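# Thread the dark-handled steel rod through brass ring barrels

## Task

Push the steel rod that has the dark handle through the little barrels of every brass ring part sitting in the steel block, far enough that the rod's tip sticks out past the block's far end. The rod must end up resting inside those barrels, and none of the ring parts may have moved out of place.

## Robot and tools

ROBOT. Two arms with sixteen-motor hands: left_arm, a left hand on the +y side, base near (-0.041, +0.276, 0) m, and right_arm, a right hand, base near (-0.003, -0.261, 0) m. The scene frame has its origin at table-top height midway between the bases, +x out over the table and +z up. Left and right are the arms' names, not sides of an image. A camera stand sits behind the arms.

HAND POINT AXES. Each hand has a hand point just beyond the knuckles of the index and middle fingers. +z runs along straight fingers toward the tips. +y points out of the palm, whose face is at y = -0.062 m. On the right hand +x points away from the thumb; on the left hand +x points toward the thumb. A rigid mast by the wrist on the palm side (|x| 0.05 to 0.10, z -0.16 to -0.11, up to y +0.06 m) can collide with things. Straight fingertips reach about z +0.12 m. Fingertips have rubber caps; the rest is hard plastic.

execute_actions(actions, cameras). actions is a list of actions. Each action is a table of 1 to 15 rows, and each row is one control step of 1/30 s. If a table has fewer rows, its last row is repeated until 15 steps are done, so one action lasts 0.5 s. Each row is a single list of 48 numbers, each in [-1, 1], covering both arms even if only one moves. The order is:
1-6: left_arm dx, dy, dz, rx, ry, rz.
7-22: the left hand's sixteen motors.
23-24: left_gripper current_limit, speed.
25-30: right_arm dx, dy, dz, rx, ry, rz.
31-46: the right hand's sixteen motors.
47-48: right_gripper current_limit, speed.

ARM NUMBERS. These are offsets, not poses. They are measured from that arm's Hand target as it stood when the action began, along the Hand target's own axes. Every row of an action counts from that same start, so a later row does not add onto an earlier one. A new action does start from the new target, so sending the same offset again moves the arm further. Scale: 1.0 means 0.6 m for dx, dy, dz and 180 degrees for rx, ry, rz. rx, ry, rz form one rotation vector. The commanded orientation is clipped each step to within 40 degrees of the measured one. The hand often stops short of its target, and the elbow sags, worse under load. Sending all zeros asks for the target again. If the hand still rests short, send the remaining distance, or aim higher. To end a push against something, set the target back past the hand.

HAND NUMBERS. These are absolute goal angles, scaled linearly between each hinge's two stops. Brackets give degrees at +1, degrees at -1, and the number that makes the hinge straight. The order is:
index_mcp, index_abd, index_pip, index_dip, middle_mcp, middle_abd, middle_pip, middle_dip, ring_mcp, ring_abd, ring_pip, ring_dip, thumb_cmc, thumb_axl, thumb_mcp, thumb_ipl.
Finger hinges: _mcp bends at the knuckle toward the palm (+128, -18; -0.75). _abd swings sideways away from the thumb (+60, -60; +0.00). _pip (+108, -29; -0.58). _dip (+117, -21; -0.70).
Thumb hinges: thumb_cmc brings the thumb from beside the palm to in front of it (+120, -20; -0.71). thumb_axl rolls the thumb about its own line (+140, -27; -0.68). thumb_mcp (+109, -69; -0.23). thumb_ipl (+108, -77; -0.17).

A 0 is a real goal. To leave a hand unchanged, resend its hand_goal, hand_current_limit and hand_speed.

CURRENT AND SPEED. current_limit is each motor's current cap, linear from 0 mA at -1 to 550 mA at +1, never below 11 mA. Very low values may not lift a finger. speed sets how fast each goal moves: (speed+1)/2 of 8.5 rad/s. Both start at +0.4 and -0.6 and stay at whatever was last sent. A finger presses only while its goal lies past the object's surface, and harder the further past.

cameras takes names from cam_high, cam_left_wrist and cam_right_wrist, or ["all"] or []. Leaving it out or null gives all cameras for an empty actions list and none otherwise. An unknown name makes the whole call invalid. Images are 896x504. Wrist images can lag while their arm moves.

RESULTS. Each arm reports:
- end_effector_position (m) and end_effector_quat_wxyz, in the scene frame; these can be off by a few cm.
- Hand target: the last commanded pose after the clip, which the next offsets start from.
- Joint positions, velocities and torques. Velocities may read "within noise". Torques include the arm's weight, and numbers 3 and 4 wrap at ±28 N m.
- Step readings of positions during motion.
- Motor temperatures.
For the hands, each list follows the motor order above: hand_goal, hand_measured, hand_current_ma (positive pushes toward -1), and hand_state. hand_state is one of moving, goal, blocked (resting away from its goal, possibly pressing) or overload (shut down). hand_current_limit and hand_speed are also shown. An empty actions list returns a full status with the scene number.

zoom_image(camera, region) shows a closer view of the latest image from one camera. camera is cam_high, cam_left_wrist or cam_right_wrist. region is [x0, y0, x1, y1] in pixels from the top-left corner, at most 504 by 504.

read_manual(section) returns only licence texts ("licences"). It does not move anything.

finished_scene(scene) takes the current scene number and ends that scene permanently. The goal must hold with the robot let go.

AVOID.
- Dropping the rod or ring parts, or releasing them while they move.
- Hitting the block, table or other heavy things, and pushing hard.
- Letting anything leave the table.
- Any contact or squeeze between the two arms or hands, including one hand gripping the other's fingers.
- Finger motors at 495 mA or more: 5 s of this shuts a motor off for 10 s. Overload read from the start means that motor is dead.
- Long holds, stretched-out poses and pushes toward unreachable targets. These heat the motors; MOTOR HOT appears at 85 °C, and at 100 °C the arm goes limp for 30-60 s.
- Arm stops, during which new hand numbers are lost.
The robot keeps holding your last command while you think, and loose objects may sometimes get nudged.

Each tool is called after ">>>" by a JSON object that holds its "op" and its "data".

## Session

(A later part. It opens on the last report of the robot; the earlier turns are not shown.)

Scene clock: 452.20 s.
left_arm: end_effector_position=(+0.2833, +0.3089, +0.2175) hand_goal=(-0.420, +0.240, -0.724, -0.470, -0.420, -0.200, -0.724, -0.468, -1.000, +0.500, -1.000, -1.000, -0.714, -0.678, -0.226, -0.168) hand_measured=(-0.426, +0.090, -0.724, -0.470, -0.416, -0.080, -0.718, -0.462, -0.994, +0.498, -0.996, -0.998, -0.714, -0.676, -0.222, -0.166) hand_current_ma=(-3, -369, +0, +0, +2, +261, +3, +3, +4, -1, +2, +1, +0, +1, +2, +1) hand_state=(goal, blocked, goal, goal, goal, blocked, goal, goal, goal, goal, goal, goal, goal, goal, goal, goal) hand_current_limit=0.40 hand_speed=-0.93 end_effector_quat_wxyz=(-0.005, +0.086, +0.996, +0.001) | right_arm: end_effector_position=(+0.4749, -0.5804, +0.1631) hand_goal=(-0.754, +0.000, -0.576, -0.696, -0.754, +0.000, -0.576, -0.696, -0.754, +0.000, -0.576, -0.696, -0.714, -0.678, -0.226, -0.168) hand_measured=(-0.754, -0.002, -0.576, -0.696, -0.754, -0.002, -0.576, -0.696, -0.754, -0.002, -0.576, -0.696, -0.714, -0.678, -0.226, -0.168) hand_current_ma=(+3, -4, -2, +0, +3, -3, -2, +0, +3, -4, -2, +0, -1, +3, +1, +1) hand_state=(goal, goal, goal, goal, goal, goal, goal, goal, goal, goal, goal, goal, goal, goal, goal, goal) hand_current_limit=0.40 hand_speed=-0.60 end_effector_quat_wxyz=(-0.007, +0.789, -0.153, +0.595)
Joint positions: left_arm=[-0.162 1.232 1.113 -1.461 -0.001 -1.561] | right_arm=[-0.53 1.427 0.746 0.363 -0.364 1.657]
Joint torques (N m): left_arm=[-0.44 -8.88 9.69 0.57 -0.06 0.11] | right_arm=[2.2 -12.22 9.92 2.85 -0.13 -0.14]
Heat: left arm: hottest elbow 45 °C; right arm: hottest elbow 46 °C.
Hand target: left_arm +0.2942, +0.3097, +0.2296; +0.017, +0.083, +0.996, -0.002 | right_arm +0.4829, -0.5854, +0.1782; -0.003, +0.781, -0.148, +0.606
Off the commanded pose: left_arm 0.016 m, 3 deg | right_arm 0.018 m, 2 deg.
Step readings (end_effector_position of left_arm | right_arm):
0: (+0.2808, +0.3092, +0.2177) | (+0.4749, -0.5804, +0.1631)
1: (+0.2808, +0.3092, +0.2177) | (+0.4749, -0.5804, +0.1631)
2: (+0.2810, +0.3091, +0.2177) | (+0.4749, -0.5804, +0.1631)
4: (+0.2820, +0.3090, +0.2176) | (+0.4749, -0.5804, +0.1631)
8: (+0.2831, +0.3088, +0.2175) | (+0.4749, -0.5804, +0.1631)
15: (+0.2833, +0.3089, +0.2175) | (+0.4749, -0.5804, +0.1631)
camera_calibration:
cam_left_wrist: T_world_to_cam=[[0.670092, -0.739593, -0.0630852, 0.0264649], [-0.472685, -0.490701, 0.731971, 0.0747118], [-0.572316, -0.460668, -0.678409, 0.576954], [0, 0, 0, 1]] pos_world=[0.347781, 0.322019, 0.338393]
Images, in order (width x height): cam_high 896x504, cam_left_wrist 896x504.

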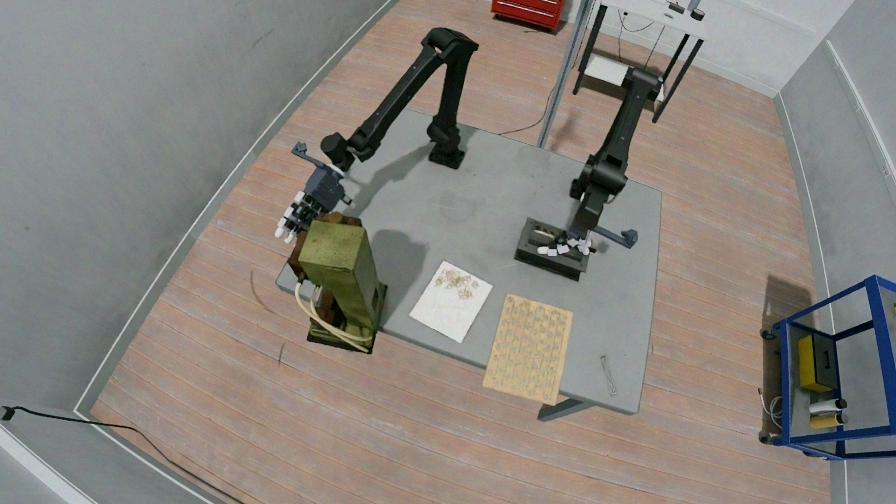

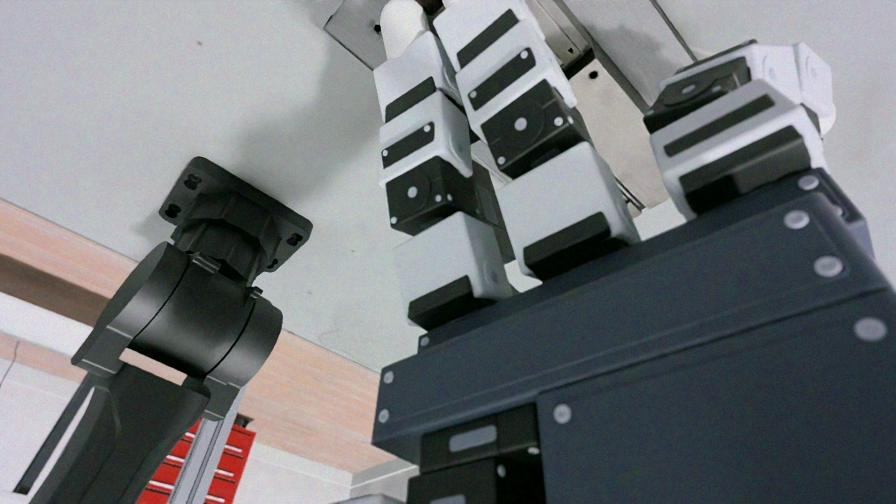

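>>> {"op": "execute_actions", "data": {"actions": [[[-0.0005,-0.017,0,0,0,0,-0.42,0.24,-0.723,-0.470,-0.42,-0.2,-0.723,-0.468,-1,0.5,-1,-1,-0.714,-0.678,-0.226,-0.168,0.4,-0.93,0,0,0,0,0,0,-0.754,0,-0.576,-0.696,-0.754,0,-0.576,-0.696,-0.754,0,-0.576,-0.696,-0.714,-0.678,-0.226,-0.168,0.4,-0.6]]], "cameras": ["cam_left_wrist","cam_high"]}}

>>> {"op": "zoom_image", "data": {"camera": "cam_left_wrist", "region": [590, 130, 660, 215]}}

>>> {"op": "zoom_image", "data": {"camera": "cam_high", "region": [520, 210, 600, 270]}}

Scene clock: 453.50 s.
left_arm: end_effector_position=(+0.2823, +0.3048, +0.2174) hand_goal=(-0.420, +0.240, -0.724, -0.470, -0.420, -0.200, -0.724, -0.468, -1.000, +0.500, -1.000, -1.000, -0.714, -0.678, -0.226, -0.168) hand_measured=(-0.426, +0.090, -0.724, -0.470, -0.416, -0.080, -0.718, -0.462, -0.994, +0.498, -0.996, -0.998, -0.714, -0.676, -0.222, -0.166) hand_current_ma=(-3, -369, +0, +0, +2, +261, +3, +3, +4, -1, +2, +1, +0, +1, +2, +1) hand_state=(goal, blocked, goal, goal, goal, blocked, goal, goal, goal, goal, goal, goal, goal, goal, goal, goal) hand_current_limit=0.40 hand_speed=-0.93 end_effector_quat_wxyz=(-0.005, +0.084, +0.996, +0.001) | right_arm: end_effector_position=(+0.4749, -0.5804, +0.1631) hand_goal=(-0.754, +0.000, -0.576, -0.696, -0.754, +0.000, -0.576, -0.696, -0.754, +0.000, -0.576, -0.696, -0.714, -0.678, -0.226, -0.168) hand_measured=(-0.754, -0.002, -0.576, -0.696, -0.754, -0.002, -0.576, -0.696, -0.754, -0.002, -0.576, -0.696, -0.714, -0.678, -0.226, -0.168) hand_current_ma=(+3, -4, -2, +0, +3, -3, -2, +0, +3, -4, -2, +0, -1, +3, +1, +1) hand_state=(goal, goal, goal, goal, goal, goal, goal, goal, goal, goal, goal, goal, goal, goal, goal, goal) hand_current_limit=0.40 hand_speed=-0.60 end_effector_quat_wxyz=(-0.007, +0.789, -0.153, +0.595)
Joint positions: left_arm=[-0.174 1.232 1.113 -1.461 -0.001 -1.577] | right_arm=[-0.53 1.427 0.746 0.363 -0.364 1.657]
Joint torques (N m): left_arm=[-1.61 -8.64 9.8 0.51 -0.07 -0.07] | right_arm=[2.49 -10.58 9.87 2.97 -0.09 -0.08]
Heat: left arm: hottest elbow 45 °C; right arm: hottest elbow 46 °C.
Hand target: left_arm +0.2928, +0.2995, +0.2296; +0.017, +0.083, +0.996, -0.002 | right_arm +0.4829, -0.5854, +0.1782; -0.003, +0.781, -0.148, +0.606
Off the commanded pose: left_arm 0.017 m, 3 deg | right_arm 0.018 m, 2 deg.
Step readings (end_effector_position of left_arm | right_arm):
0: (+0.2833, +0.3089, +0.2175) | (+0.4749, -0.5804, +0.1631)
1: (+0.2833, +0.3089, +0.2175) | (+0.4749, -0.5804, +0.1631)
2: (+0.2833, +0.3089, +0.2175) | (+0.4749, -0.5804, +0.1631)
4: (+0.2832, +0.3084, +0.2175) | (+0.4749, -0.5804, +0.1631)
8: (+0.2828, +0.3066, +0.2174) | (+0.4749, -0.5804, +0.1631)
15: (+0.2825, +0.3049, +0.2174) | (+0.4749, -0.5804, +0.1631)
camera_calibration:
cam_left_wrist: T_world_to_cam=[[0.672947, -0.737012, -0.0628894, 0.0225153], [-0.470742, -0.492297, 0.732151, 0.0721019], [-0.570565, -0.463094, -0.678233, 0.574681], [0, 0, 0, 1]] pos_world=[0.346682, 0.318221, 0.338394]
Images, in order (width x height): cam_high 896x504, cam_left_wrist 896x504.

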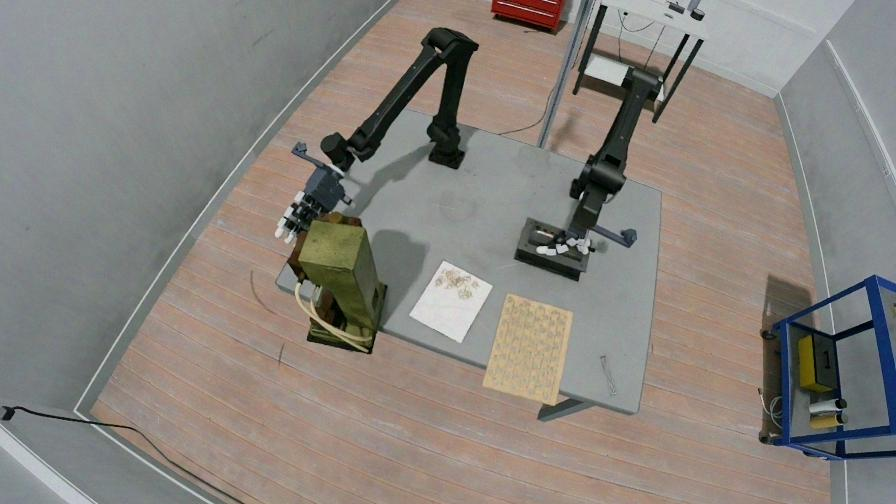

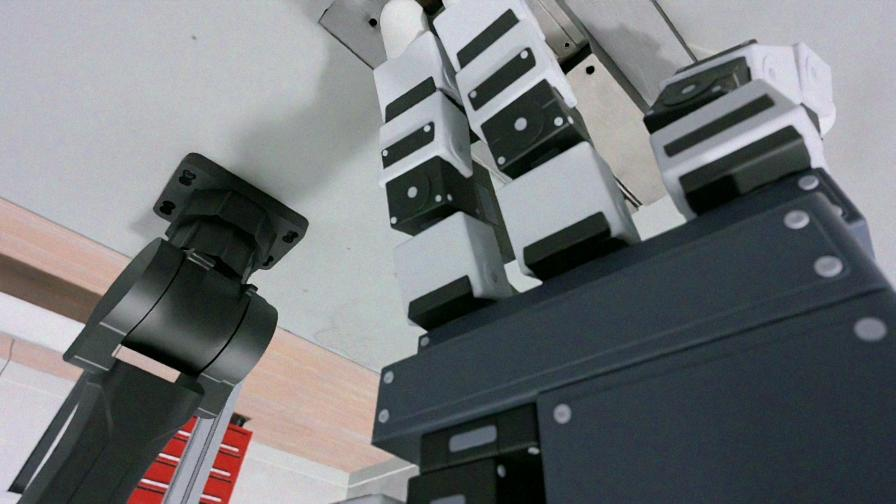

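Scaled by 5.929 from the camera's 896x504 image, which has a finer 1280x720 frame.

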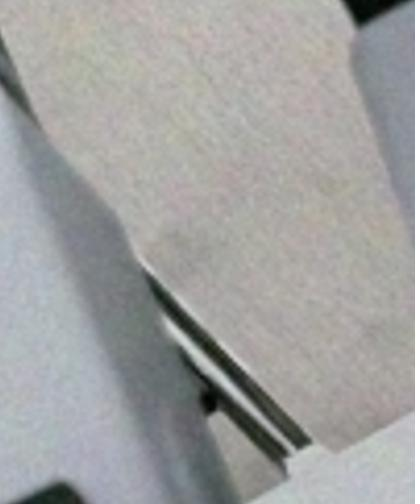

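Scaled by 6.300 from the camera's 896x504 image, which has a finer 1280x720 frame.

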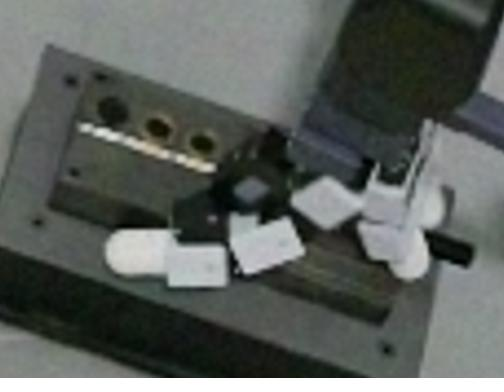

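>>> {"op": "execute_actions", "data": {"actions": [[[-0.0005,-0.013,0,0,0,0,-0.42,0.24,-0.723,-0.470,-0.42,-0.2,-0.723,-0.468,-1,0.5,-1,-1,-0.714,-0.678,-0.226,-0.168,0.4,-0.93,0,0,0,0,0,0,-0.754,0,-0.576,-0.696,-0.754,0,-0.576,-0.696,-0.754,0,-0.576,-0.696,-0.714,-0.678,-0.226,-0.168,0.4,-0.6]]], "cameras": ["cam_left_wrist","cam_high"]}}

>>> {"op": "zoom_image", "data": {"camera": "cam_left_wrist", "region": [590, 130, 660, 215]}}

>>> {"op": "zoom_image", "data": {"camera": "cam_high", "region": [520, 210, 600, 270]}}

Scene clock: 454.83 s.
left_arm: end_effector_position=(+0.2813, +0.2968, +0.2174) hand_goal=(-0.420, +0.240, -0.724, -0.470, -0.420, -0.200, -0.724, -0.468, -1.000, +0.500, -1.000, -1.000, -0.714, -0.678, -0.226, -0.168) hand_measured=(-0.426, +0.090, -0.726, -0.470, -0.416, -0.080, -0.718, -0.462, -0.994, +0.498, -0.996, -0.998, -0.714, -0.676, -0.222, -0.166) hand_current_ma=(-3, -369, +0, +0, +2, +261, +3, +3, +4, -1, +2, +1, +0, +1, +2, +1) hand_state=(goal, blocked, goal, goal, goal, blocked, goal, goal, goal, goal, goal, goal, goal, goal, goal, goal) hand_current_limit=0.40 hand_speed=-0.93 end_effector_quat_wxyz=(-0.004, +0.085, +0.996, +0.001) | right_arm: end_effector_position=(+0.4749, -0.5804, +0.1631) hand_goal=(-0.754, +0.000, -0.576, -0.696, -0.754, +0.000, -0.576, -0.696, -0.754, +0.000, -0.576, -0.696, -0.714, -0.678, -0.226, -0.168) hand_measured=(-0.754, -0.002, -0.576, -0.696, -0.754, -0.002, -0.576, -0.696, -0.754, -0.002, -0.576, -0.696, -0.714, -0.678, -0.226, -0.168) hand_current_ma=(+3, -4, -2, +0, +3, -3, -2, +0, +3, -4, -2, +0, -1, +3, +1, +1) hand_state=(goal, goal, goal, goal, goal, goal, goal, goal, goal, goal, goal, goal, goal, goal, goal, goal) hand_current_limit=0.40 hand_speed=-0.60 end_effector_quat_wxyz=(-0.007, +0.789, -0.153, +0.595)
Joint positions: left_arm=[-0.198 1.232 1.113 -1.459 -0.001 -1.6] | right_arm=[-0.53 1.427 0.746 0.363 -0.364 1.657]
Joint torques (N m): left_arm=[-1.38 -7.71 9.69 0.34 -0.09 -0.09] | right_arm=[2.37 -11.87 9.81 2.7 -0.08 -0.09]
Heat: left arm: hottest elbow 45 °C; right arm: hottest elbow 46 °C.
Hand target: left_arm +0.2918, +0.2918, +0.2297; +0.017, +0.083, +0.996, -0.002 | right_arm +0.4829, -0.5854, +0.1782; -0.003, +0.781, -0.148, +0.606
Off the commanded pose: left_arm 0.017 m, 2 deg | right_arm 0.018 m, 2 deg.
Step readings (end_effector_position of left_arm | right_arm):
0: (+0.2823, +0.3048, +0.2174) | (+0.4749, -0.5804, +0.1631)
1: (+0.2823, +0.3048, +0.2174) | (+0.4749, -0.5804, +0.1631)
2: (+0.2821, +0.3044, +0.2174) | (+0.4749, -0.5804, +0.1631)
4: (+0.2819, +0.3028, +0.2174) | (+0.4749, -0.5804, +0.1631)
8: (+0.2818, +0.2980, +0.2174) | (+0.4749, -0.5804, +0.1631)
15: (+0.2814, +0.2968, +0.2174) | (+0.4749, -0.5804, +0.1631)
camera_calibration:
cam_left_wrist: T_world_to_cam=[[0.672192, -0.737795, -0.061784, 0.017492], [-0.47247, -0.49171, 0.731432, 0.0681315], [-0.570027, -0.462472, -0.679109, 0.570228], [0, 0, 0, 1]] pos_world=[0.345477, 0.310121, 0.338494]
Images, in order (width x height): cam_high 896x504, cam_left_wrist 896x504.

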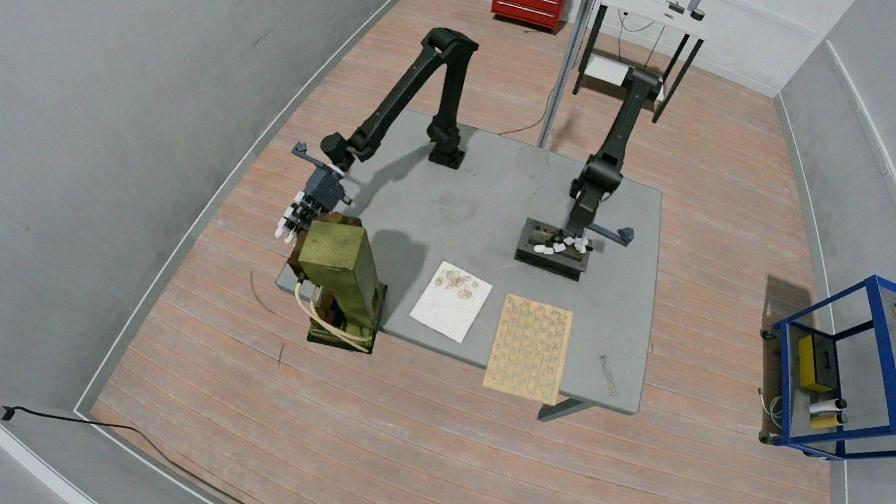

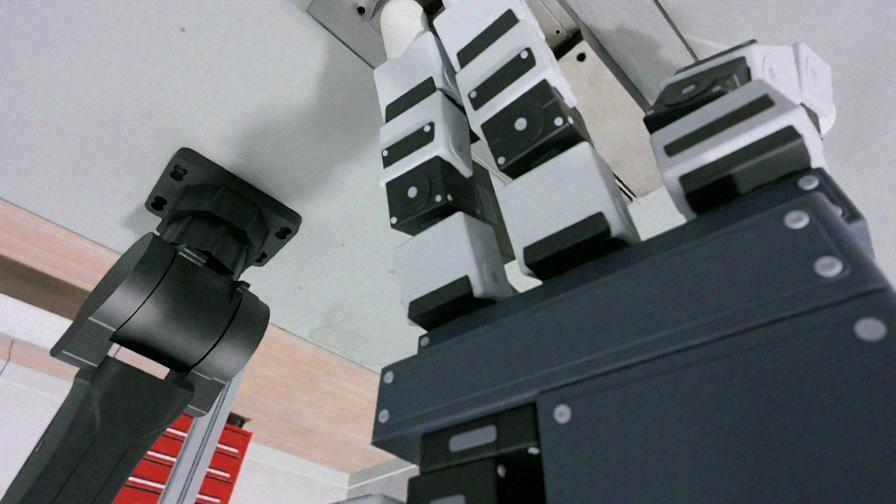

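Scaled by 5.929 from the camera's 896x504 image, which has a finer 1280x720 frame.

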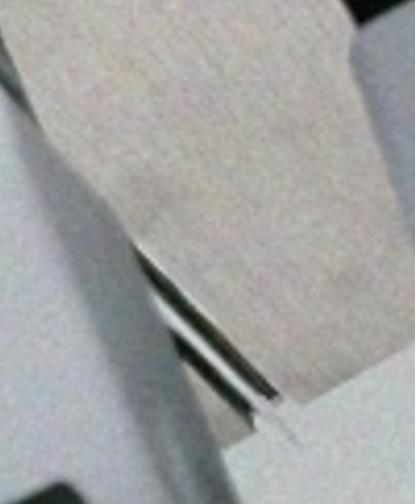

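Scaled by 6.300 from the camera's 896x504 image, which has a finer 1280x720 frame.

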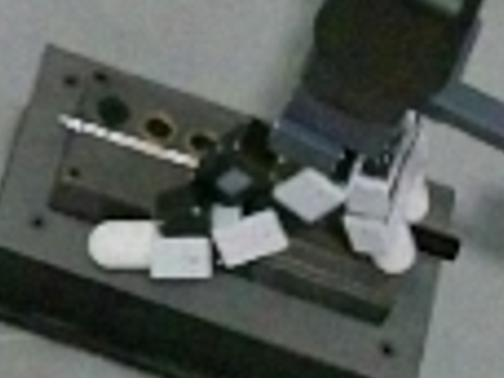

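>>> {"op": "execute_actions", "data": {"actions": [[[-0.0005,-0.017,0,0,0,0,-0.42,0.24,-0.723,-0.470,-0.42,-0.2,-0.723,-0.468,-1,0.5,-1,-1,-0.714,-0.678,-0.226,-0.168,0.4,-0.93,0,0,0,0,0,0,-0.754,0,-0.576,-0.696,-0.754,0,-0.576,-0.696,-0.754,0,-0.576,-0.696,-0.714,-0.678,-0.226,-0.168,0.4,-0.6]]], "cameras": ["cam_left_wrist","cam_high"]}}

>>> {"op": "zoom_image", "data": {"camera": "cam_left_wrist", "region": [590, 130, 660, 215]}}

>>> {"op": "zoom_image", "data": {"camera": "cam_high", "region": [520, 210, 600, 270]}}

Scene clock: 456.97 s.
left_arm: end_effector_position=(+0.2792, +0.2870, +0.2174) hand_goal=(-0.420, +0.240, -0.724, -0.470, -0.420, -0.200, -0.724, -0.468, -1.000, +0.500, -1.000, -1.000, -0.714, -0.678, -0.226, -0.168) hand_measured=(-0.426, +0.090, -0.726, -0.470, -0.416, -0.080, -0.718, -0.462, -0.994, +0.498, -0.996, -0.998, -0.714, -0.676, -0.222, -0.166) hand_current_ma=(-4, -369, +0, +0, +2, +261, +3, +3, +4, -1, +2, +1, +0, +1, +2, +1) hand_state=(goal, blocked, goal, goal, goal, blocked, goal, goal, goal, goal, goal, goal, goal, goal, goal, goal) hand_current_limit=0.40 hand_speed=-0.93 end_effector_quat_wxyz=(-0.004, +0.085, +0.996, +0.001) | right_arm: end_effector_position=(+0.4749, -0.5804, +0.1631) hand_goal=(-0.754, +0.000, -0.576, -0.696, -0.754, +0.000, -0.576, -0.696, -0.754, +0.000, -0.576, -0.696, -0.714, -0.678, -0.226, -0.168) hand_measured=(-0.754, -0.002, -0.576, -0.696, -0.754, -0.002, -0.576, -0.696, -0.754, -0.002, -0.576, -0.696, -0.714, -0.678, -0.226, -0.168) hand_current_ma=(+3, -4, -2, +0, +3, -3, -2, +0, +3, -4, -2, +0, -1, +3, +1, +1) hand_state=(goal, goal, goal, goal, goal, goal, goal, goal, goal, goal, goal, goal, goal, goal, goal, goal) hand_current_limit=0.40 hand_speed=-0.60 end_effector_quat_wxyz=(-0.007, +0.789, -0.153, +0.595)
Joint positions: left_arm=[-0.227 1.232 1.113 -1.459 -0.001 -1.629] | right_arm=[-0.53 1.427 0.746 0.363 -0.364 1.657]
Joint torques (N m): left_arm=[-1.61 -8.35 9.98 0.49 -0.18 -0.02] | right_arm=[2.14 -11.81 10.03 3 -0.13 -0.09]
Heat: left arm: hottest elbow 45 °C; right arm: hottest elbow 46 °C.
Hand target: left_arm +0.2904, +0.2817, +0.2297; +0.017, +0.083, +0.996, -0.002 | right_arm +0.4829, -0.5854, +0.1782; -0.003, +0.781, -0.148, +0.606
Off the commanded pose: left_arm 0.017 m, 2 deg | right_arm 0.018 m, 2 deg.
Step readings (end_effector_position of left_arm | right_arm):
0: (+0.2812, +0.2968, +0.2174) | (+0.4749, -0.5804, +0.1631)
1: (+0.2812, +0.2967, +0.2174) | (+0.4749, -0.5804, +0.1631)
2: (+0.2810, +0.2962, +0.2174) | (+0.4749, -0.5804, +0.1631)
4: (+0.2807, +0.2943, +0.2174) | (+0.4749, -0.5804, +0.1631)
8: (+0.2800, +0.2886, +0.2174) | (+0.4749, -0.5804, +0.1631)
15: (+0.2793, +0.2870, +0.2174) | (+0.4749, -0.5804, +0.1631)
camera_calibration:
cam_left_wrist: T_world_to_cam=[[0.671858, -0.738087, -0.0619273, 0.0119234], [-0.472703, -0.491647, 0.731325, 0.0624176], [-0.570227, -0.462073, -0.679212, 0.564482], [0, 0, 0, 1]] pos_world=[0.343377, 0.30032, 0.338494]
Images, in order (width x height): cam_high 896x504, cam_left_wrist 896x504.

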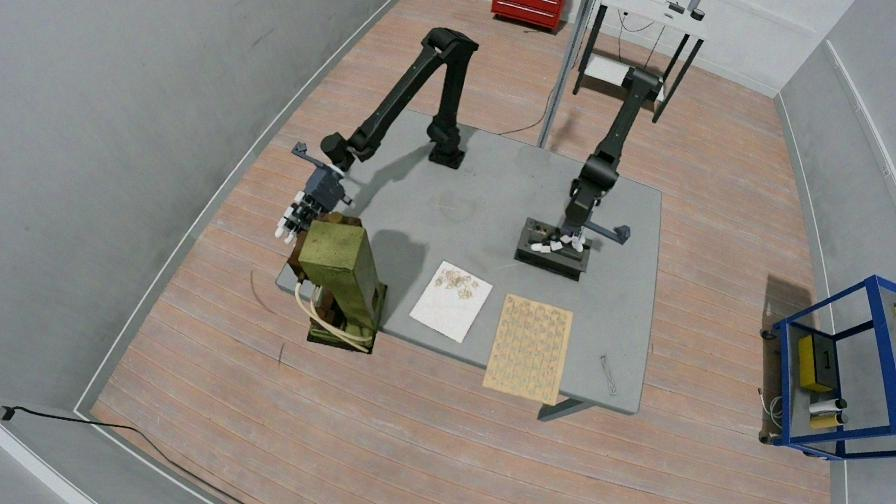

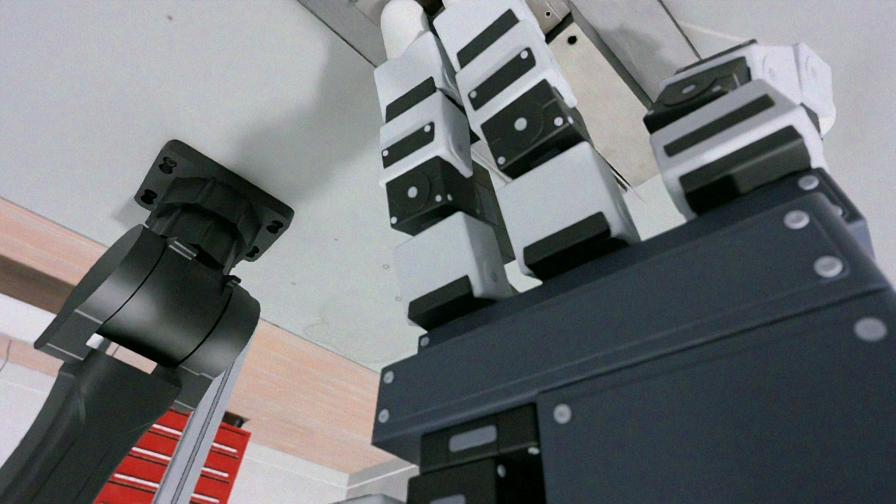

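Scaled by 5.929 from the camera's 896x504 image, which has a finer 1280x720 frame.

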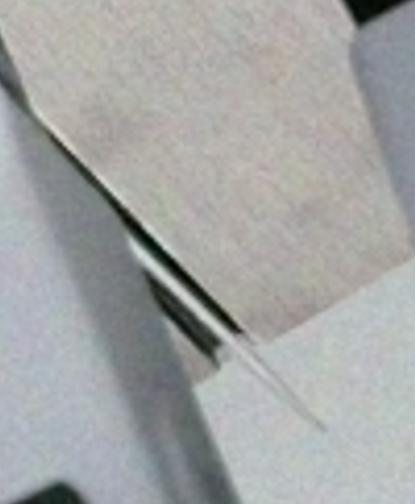

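Scaled by 6.300 from the camera's 896x504 image, which has a finer 1280x720 frame.

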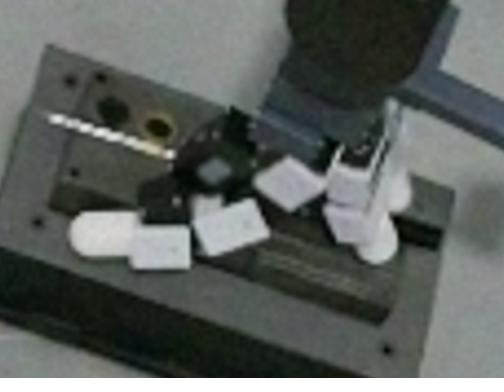

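>>> {"op": "execute_actions", "data": {"actions": [[[-0.0005,-0.016,0,0,0,0,-0.42,0.24,-0.723,-0.470,-0.42,-0.2,-0.723,-0.468,-1,0.5,-1,-1,-0.714,-0.678,-0.226,-0.168,0.4,-0.93,0,0,0,0,0,0,-0.754,0,-0.576,-0.696,-0.754,0,-0.576,-0.696,-0.754,0,-0.576,-0.696,-0.714,-0.678,-0.226,-0.168,0.4,-0.6]]], "cameras": ["cam_left_wrist","cam_high"]}}

>>> {"op": "zoom_image", "data": {"camera": "cam_left_wrist", "region": [590, 130, 660, 215]}}

>>> {"op": "zoom_image", "data": {"camera": "cam_high", "region": [510, 205, 600, 272]}}

Scene clock: 458.63 s.
left_arm: end_effector_position=(+0.2773, +0.2780, +0.2174) hand_goal=(-0.420, +0.240, -0.724, -0.470, -0.420, -0.200, -0.724, -0.468, -1.000, +0.500, -1.000, -1.000, -0.714, -0.678, -0.226, -0.168) hand_measured=(-0.428, +0.090, -0.726, -0.470, -0.416, -0.080, -0.718, -0.462, -0.994, +0.498, -0.996, -0.998, -0.714, -0.676, -0.222, -0.166) hand_current_ma=(-4, -369, -1, +0, +2, +261, +3, +3, +4, -1, +2, +1, +0, +1, +2, +1) hand_state=(goal, blocked, goal, goal, goal, blocked, goal, goal, goal, goal, goal, goal, goal, goal, goal, goal) hand_current_limit=0.40 hand_speed=-0.93 end_effector_quat_wxyz=(-0.003, +0.085, +0.996, +0.001) | right_arm: end_effector_position=(+0.4749, -0.5804, +0.1631) hand_goal=(-0.754, +0.000, -0.576, -0.696, -0.754, +0.000, -0.576, -0.696, -0.754, +0.000, -0.576, -0.696, -0.714, -0.678, -0.226, -0.168) hand_measured=(-0.754, -0.002, -0.576, -0.696, -0.754, -0.002, -0.576, -0.696, -0.754, -0.002, -0.576, -0.696, -0.714, -0.678, -0.226, -0.168) hand_current_ma=(+3, -4, -2, +0, +3, -3, -2, +0, +3, -4, -2, +0, -1, +3, +1, +1) hand_state=(goal, goal, goal, goal, goal, goal, goal, goal, goal, goal, goal, goal, goal, goal, goal, goal) hand_current_limit=0.40 hand_speed=-0.60 end_effector_quat_wxyz=(-0.007, +0.789, -0.153, +0.595)
Joint positions: left_arm=[-0.255 1.232 1.113 -1.457 -0.001 -1.656] | right_arm=[-0.53 1.427 0.746 0.363 -0.364 1.657]
Joint torques (N m): left_arm=[-1.44 -7.88 10.17 0.31 -0.18 -0.1] | right_arm=[2.08 -12.4 9.77 2.88 -0.08 -0.13]
Heat: left arm: hottest elbow 45 °C; right arm: hottest elbow 46 °C.
Hand target: left_arm +0.2891, +0.2723, +0.2297; +0.017, +0.083, +0.996, -0.002 | right_arm +0.4829, -0.5854, +0.1782; -0.003, +0.781, -0.148, +0.606
Off the commanded pose: left_arm 0.018 m, 2 deg | right_arm 0.018 m, 2 deg.
Step readings (end_effector_position of left_arm | right_arm):
0: (+0.2791, +0.2870, +0.2174) | (+0.4749, -0.5804, +0.1631)
1: (+0.2791, +0.2870, +0.2174) | (+0.4749, -0.5804, +0.1631)
2: (+0.2789, +0.2863, +0.2174) | (+0.4749, -0.5804, +0.1631)
4: (+0.2785, +0.2847, +0.2175) | (+0.4749, -0.5804, +0.1631)
8: (+0.2779, +0.2795, +0.2175) | (+0.4749, -0.5804, +0.1631)
15: (+0.2775, +0.2780, +0.2174) | (+0.4749, -0.5804, +0.1631)
camera_calibration:
cam_left_wrist: T_world_to_cam=[[0.671766, -0.73825, -0.0609797, 0.00631773], [-0.474025, -0.491672, 0.730452, 0.0576759], [-0.569238, -0.461787, -0.680237, 0.559127], [0, 0, 0, 1]] pos_world=[0.341372, 0.291219, 0.338595]
Images, in order (width x height): cam_high 896x504, cam_left_wrist 896x504.

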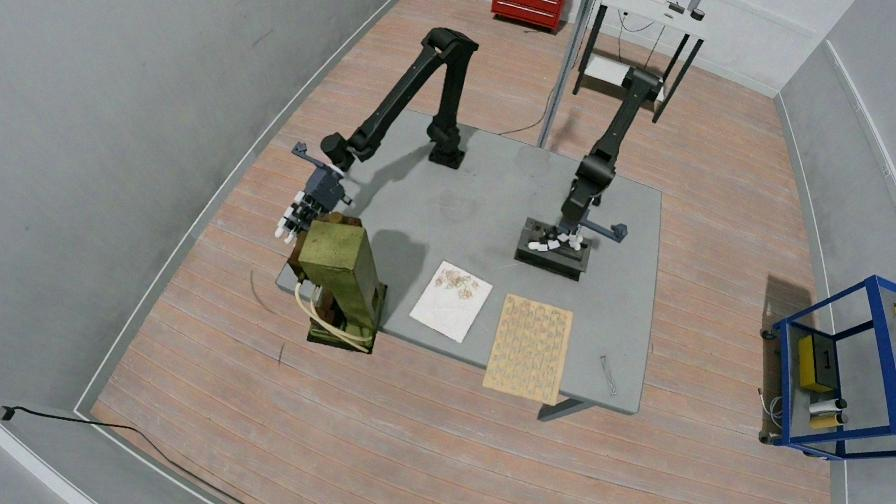

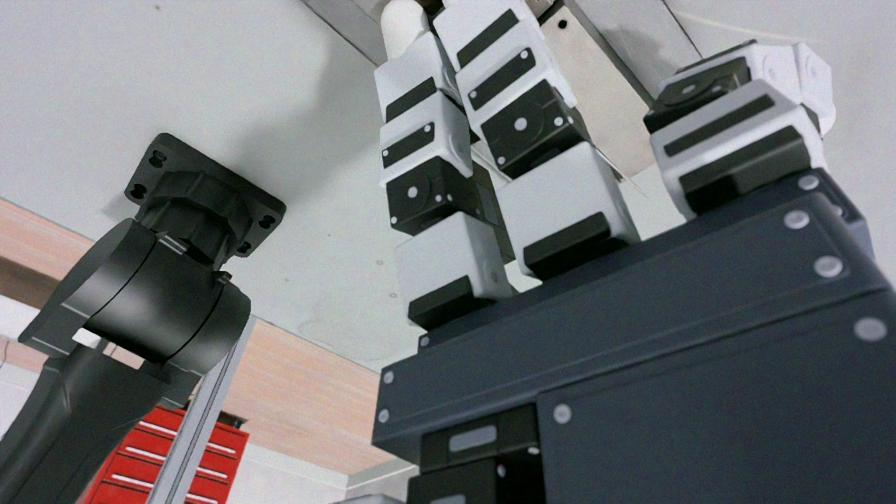

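Scaled by 5.929 from the camera's 896x504 image, which has a finer 1280x720 frame.

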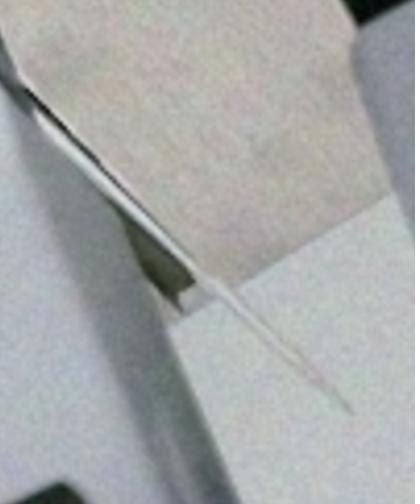

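Scaled by 5.600 from the camera's 896x504 image, which has a finer 1280x720 frame.

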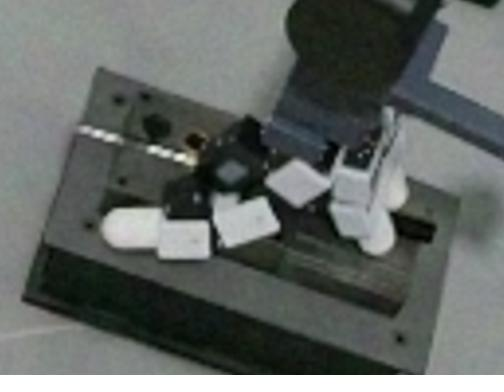

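>>> {"op": "execute_actions", "data": {"actions": [[[-0.0035,-0.015,0,0,-0.001,0,-0.42,0.24,-0.723,-0.470,-0.42,-0.2,-0.723,-0.468,-1,0.5,-1,-1,-0.714,-0.678,-0.226,-0.168,0.4,-0.93,0,0,0,0,0,0,-0.754,0,-0.576,-0.696,-0.754,0,-0.576,-0.696,-0.754,0,-0.576,-0.696,-0.714,-0.678,-0.226,-0.168,0.4,-0.6]]], "cameras": ["cam_left_wrist","cam_high"]}}

>>> {"op": "zoom_image", "data": {"camera": "cam_left_wrist", "region": [590, 130, 660, 215]}}

>>> {"op": "zoom_image", "data": {"camera": "cam_high", "region": [510, 205, 600, 272]}}

Scene clock: 459.90 s.
left_arm: end_effector_position=(+0.2765, +0.2698, +0.2174) hand_goal=(-0.420, +0.240, -0.724, -0.470, -0.420, -0.200, -0.724, -0.468, -1.000, +0.500, -1.000, -1.000, -0.714, -0.678, -0.226, -0.168) hand_measured=(-0.428, +0.090, -0.726, -0.470, -0.416, -0.080, -0.718, -0.462, -0.994, +0.498, -0.996, -0.998, -0.714, -0.676, -0.222, -0.166) hand_current_ma=(-4, -369, -1, +0, +2, +261, +3, +3, +4, -1, +2, +1, +0, +1, +2, +1) hand_state=(goal, blocked, goal, goal, goal, blocked, goal, goal, goal, goal, goal, goal, goal, goal, goal, goal) hand_current_limit=0.40 hand_speed=-0.93 end_effector_quat_wxyz=(+0.000, +0.086, +0.996, +0.001) | right_arm: end_effector_position=(+0.4749, -0.5804, +0.1631) hand_goal=(-0.754, +0.000, -0.576, -0.696, -0.754, +0.000, -0.576, -0.696, -0.754, +0.000, -0.576, -0.696, -0.714, -0.678, -0.226, -0.168) hand_measured=(-0.754, -0.002, -0.576, -0.696, -0.754, -0.002, -0.576, -0.696, -0.754, -0.002, -0.576, -0.696, -0.714, -0.678, -0.226, -0.168) hand_current_ma=(+3, -4, -2, +0, +3, -3, -2, +0, +3, -4, -2, +0, -1, +3, +1, +1) hand_state=(goal, goal, goal, goal, goal, goal, goal, goal, goal, goal, goal, goal, goal, goal, goal, goal) hand_current_limit=0.40 hand_speed=-0.60 end_effector_quat_wxyz=(-0.007, +0.789, -0.153, +0.595)
Joint positions: left_arm=[-0.28 1.232 1.113 -1.452 -0.003 -1.681] | right_arm=[-0.53 1.427 0.746 0.363 -0.364 1.657]
Joint torques (N m): left_arm=[-1.79 -7.12 10.5 0.42 -0.15 -0.06] | right_arm=[2.2 -12.22 10.11 2.86 -0.07 -0.09]
Heat: left arm: hottest elbow 45 °C; right arm: hottest elbow 46 °C.
Hand target: left_arm +0.2897, +0.2630, +0.2298; +0.019, +0.083, +0.996, -0.002 | right_arm +0.4829, -0.5854, +0.1782; -0.003, +0.781, -0.148, +0.606
Off the commanded pose: left_arm 0.019 m, 2 deg | right_arm 0.018 m, 2 deg.
Step readings (end_effector_position of left_arm | right_arm):
0: (+0.2773, +0.2779, +0.2174) | (+0.4749, -0.5804, +0.1631)
1: (+0.2773, +0.2779, +0.2174) | (+0.4749, -0.5804, +0.1631)
2: (+0.2772, +0.2774, +0.2175) | (+0.4749, -0.5804, +0.1631)
4: (+0.2771, +0.2758, +0.2175) | (+0.4749, -0.5804, +0.1631)
8: (+0.2768, +0.2711, +0.2174) | (+0.4749, -0.5804, +0.1631)
15: (+0.2766, +0.2698, +0.2174) | (+0.4749, -0.5804, +0.1631)
camera_calibration:
cam_left_wrist: T_world_to_cam=[[0.671773, -0.738541, -0.0572599, 0.000120781], [-0.478375, -0.491546, 0.727695, 0.0550811], [-0.565579, -0.461454, -0.683506, 0.554453], [0, 0, 0, 1]] pos_world=[0.339855, 0.283019, 0.338897]
Images, in order (width x height): cam_high 896x504, cam_left_wrist 896x504.

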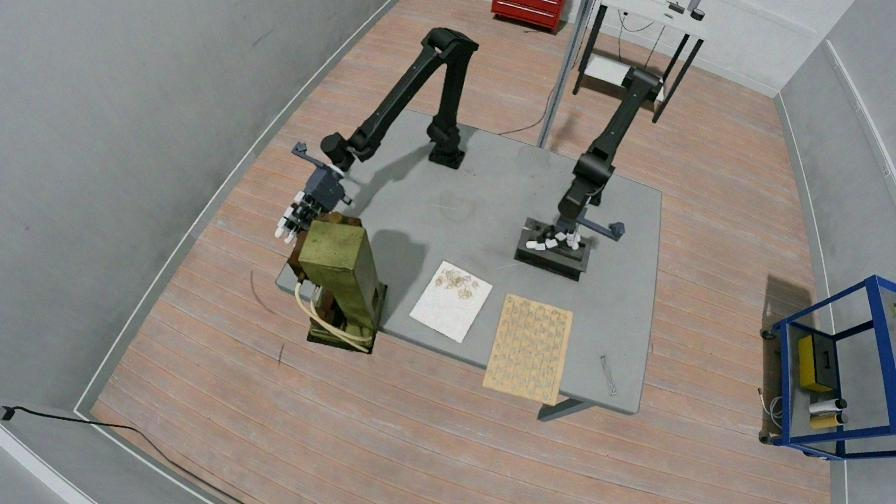

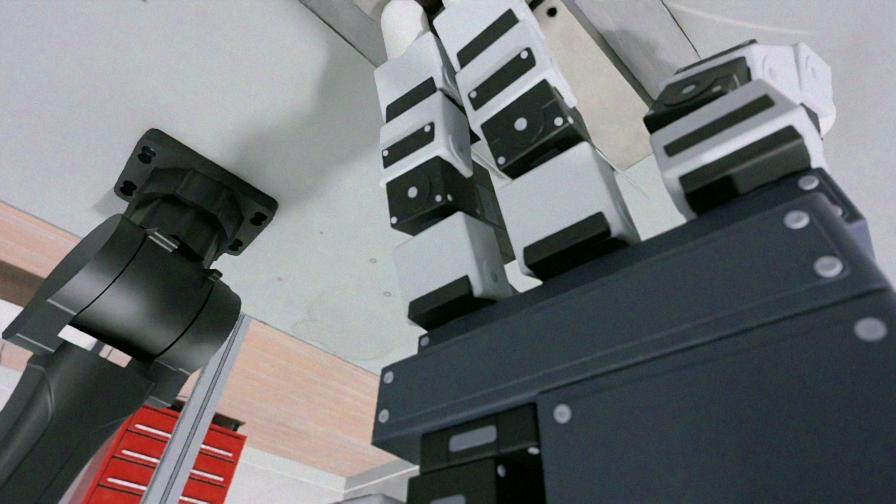

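Scaled by 5.929 from the camera's 896x504 image, which has a finer 1280x720 frame.

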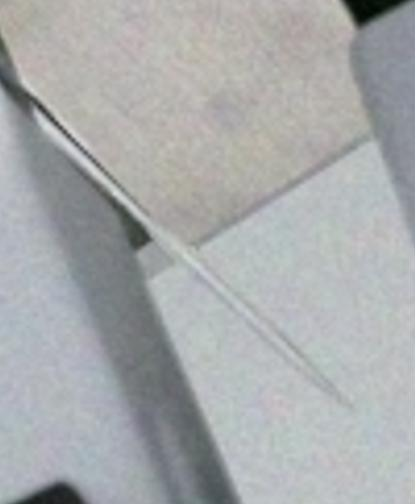

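Scaled by 5.600 from the camera's 896x504 image, which has a finer 1280x720 frame.

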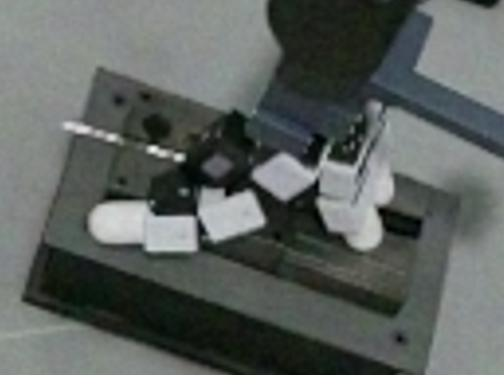

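>>> {"op": "execute_actions", "data": {"actions": [[[0,0.003,0,0,-0.003,0,-0.42,0.24,-0.723,-0.470,-0.42,-0.2,-0.723,-0.468,-1,0.5,-1,-1,-0.714,-0.678,-0.226,-0.168,0.4,-0.93,0,0,0,0,0,0,-0.754,0,-0.576,-0.696,-0.754,0,-0.576,-0.696,-0.754,0,-0.576,-0.696,-0.714,-0.678,-0.226,-0.168,0.4,-0.6]]], "cameras": ["cam_left_wrist","cam_high"]}}

>>> {"op": "zoom_image", "data": {"camera": "cam_left_wrist", "region": [590, 130, 660, 215]}}

>>> {"op": "zoom_image", "data": {"camera": "cam_high", "region": [510, 205, 600, 272]}}

Scene clock: 461.37 s.
left_arm: end_effector_position=(+0.2776, +0.2695, +0.2172) hand_goal=(-0.420, +0.240, -0.724, -0.470, -0.420, -0.200, -0.724, -0.468, -1.000, +0.500, -1.000, -1.000, -0.714, -0.678, -0.226, -0.168) hand_measured=(-0.428, +0.090, -0.726, -0.470, -0.416, -0.080, -0.718, -0.462, -0.994, +0.498, -0.996, -0.998, -0.714, -0.676, -0.222, -0.166) hand_current_ma=(-4, -369, -1, +0, +1, +261, +3, +3, +4, -1, +2, +1, +0, +1, +2, +1) hand_state=(goal, blocked, goal, goal, goal, blocked, goal, goal, goal, goal, goal, goal, goal, goal, goal, goal) hand_current_limit=0.40 hand_speed=-0.93 end_effector_quat_wxyz=(+0.002, +0.085, +0.996, +0.001) | right_arm: end_effector_position=(+0.4749, -0.5804, +0.1631) hand_goal=(-0.754, +0.000, -0.576, -0.696, -0.754, +0.000, -0.576, -0.696, -0.754, +0.000, -0.576, -0.696, -0.714, -0.678, -0.226, -0.168) hand_measured=(-0.754, -0.002, -0.576, -0.696, -0.754, -0.002, -0.576, -0.696, -0.754, -0.002, -0.576, -0.696, -0.714, -0.678, -0.226, -0.168) hand_current_ma=(+3, -4, -2, +0, +3, -3, -2, +0, +3, -4, -2, +0, -1, +3, +1, +1) hand_state=(goal, goal, goal, goal, goal, goal, goal, goal, goal, goal, goal, goal, goal, goal, goal, goal) hand_current_limit=0.40 hand_speed=-0.60 end_effector_quat_wxyz=(-0.007, +0.789, -0.153, +0.595)
Joint positions: left_arm=[-0.28 1.232 1.113 -1.447 -0.003 -1.681] | right_arm=[-0.53 1.427 0.746 0.363 -0.364 1.657]
Joint torques (N m): left_arm=[-1.03 -8 10.09 0.47 -0.2 0] | right_arm=[2.55 -11.28 10 2.84 -0.16 -0.1]
Heat: left arm: hottest elbow 45 °C; right arm: hottest elbow 46 °C.
Hand target: left_arm +0.2900, +0.2647, +0.2298; +0.024, +0.083, +0.996, -0.002 | right_arm +0.4829, -0.5854, +0.1782; -0.003, +0.781, -0.148, +0.606
Off the commanded pose: left_arm 0.018 m, 3 deg | right_arm 0.018 m, 2 deg.
Step readings (end_effector_position of left_arm | right_arm):
0: (+0.2764, +0.2698, +0.2174) | (+0.4749, -0.5804, +0.1631)
1: (+0.2764, +0.2698, +0.2174) | (+0.4749, -0.5804, +0.1631)
2: (+0.2766, +0.2697, +0.2174) | (+0.4749, -0.5804, +0.1631)
4: (+0.2769, +0.2697, +0.2173) | (+0.4749, -0.5804, +0.1631)
8: (+0.2774, +0.2695, +0.2173) | (+0.4749, -0.5804, +0.1631)
15: (+0.2776, +0.2695, +0.2172) | (+0.4749, -0.5804, +0.1631)
camera_calibration:
cam_left_wrist: T_world_to_cam=[[0.672257, -0.738415, -0.0530379, -0.00203807], [-0.481686, -0.490683, 0.726091, 0.0565453], [-0.562182, -0.462573, -0.68555, 0.554685], [0, 0, 0, 1]] pos_world=[0.340441, 0.282823, 0.339099]
Images, in order (width x height): cam_high 896x504, cam_left_wrist 896x504.

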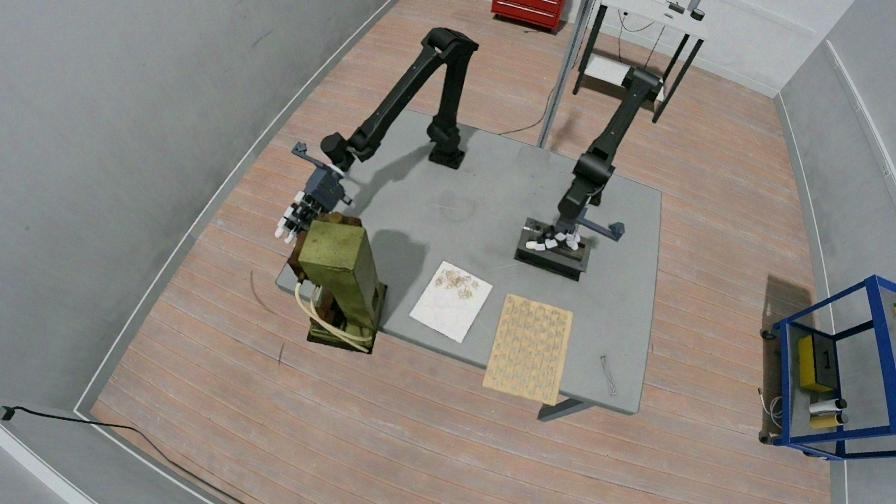

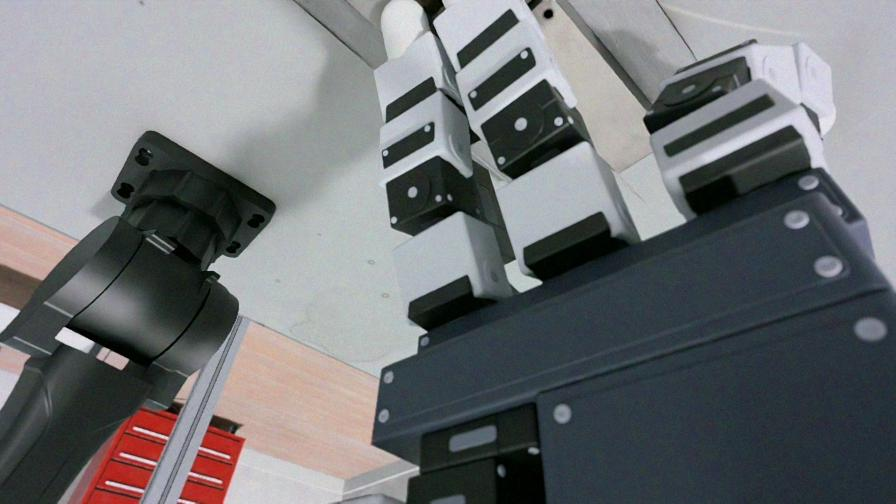

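Scaled by 5.929 from the camera's 896x504 image, which has a finer 1280x720 frame.

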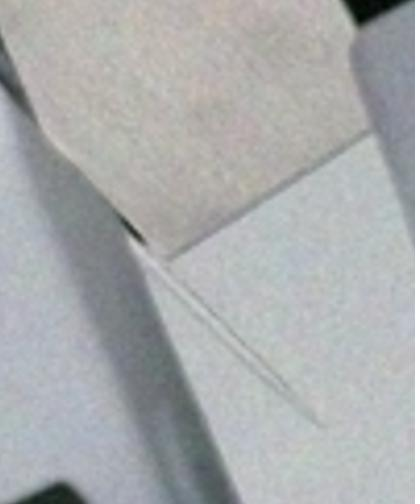

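Scaled by 5.600 from the camera's 896x504 image, which has a finer 1280x720 frame.

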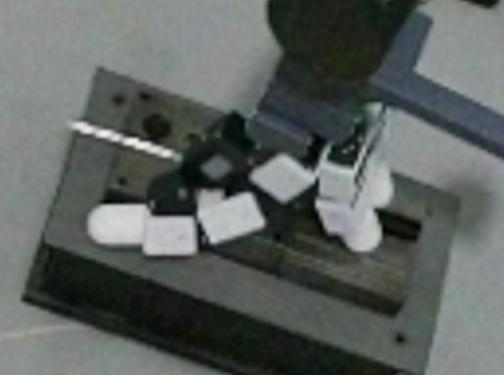

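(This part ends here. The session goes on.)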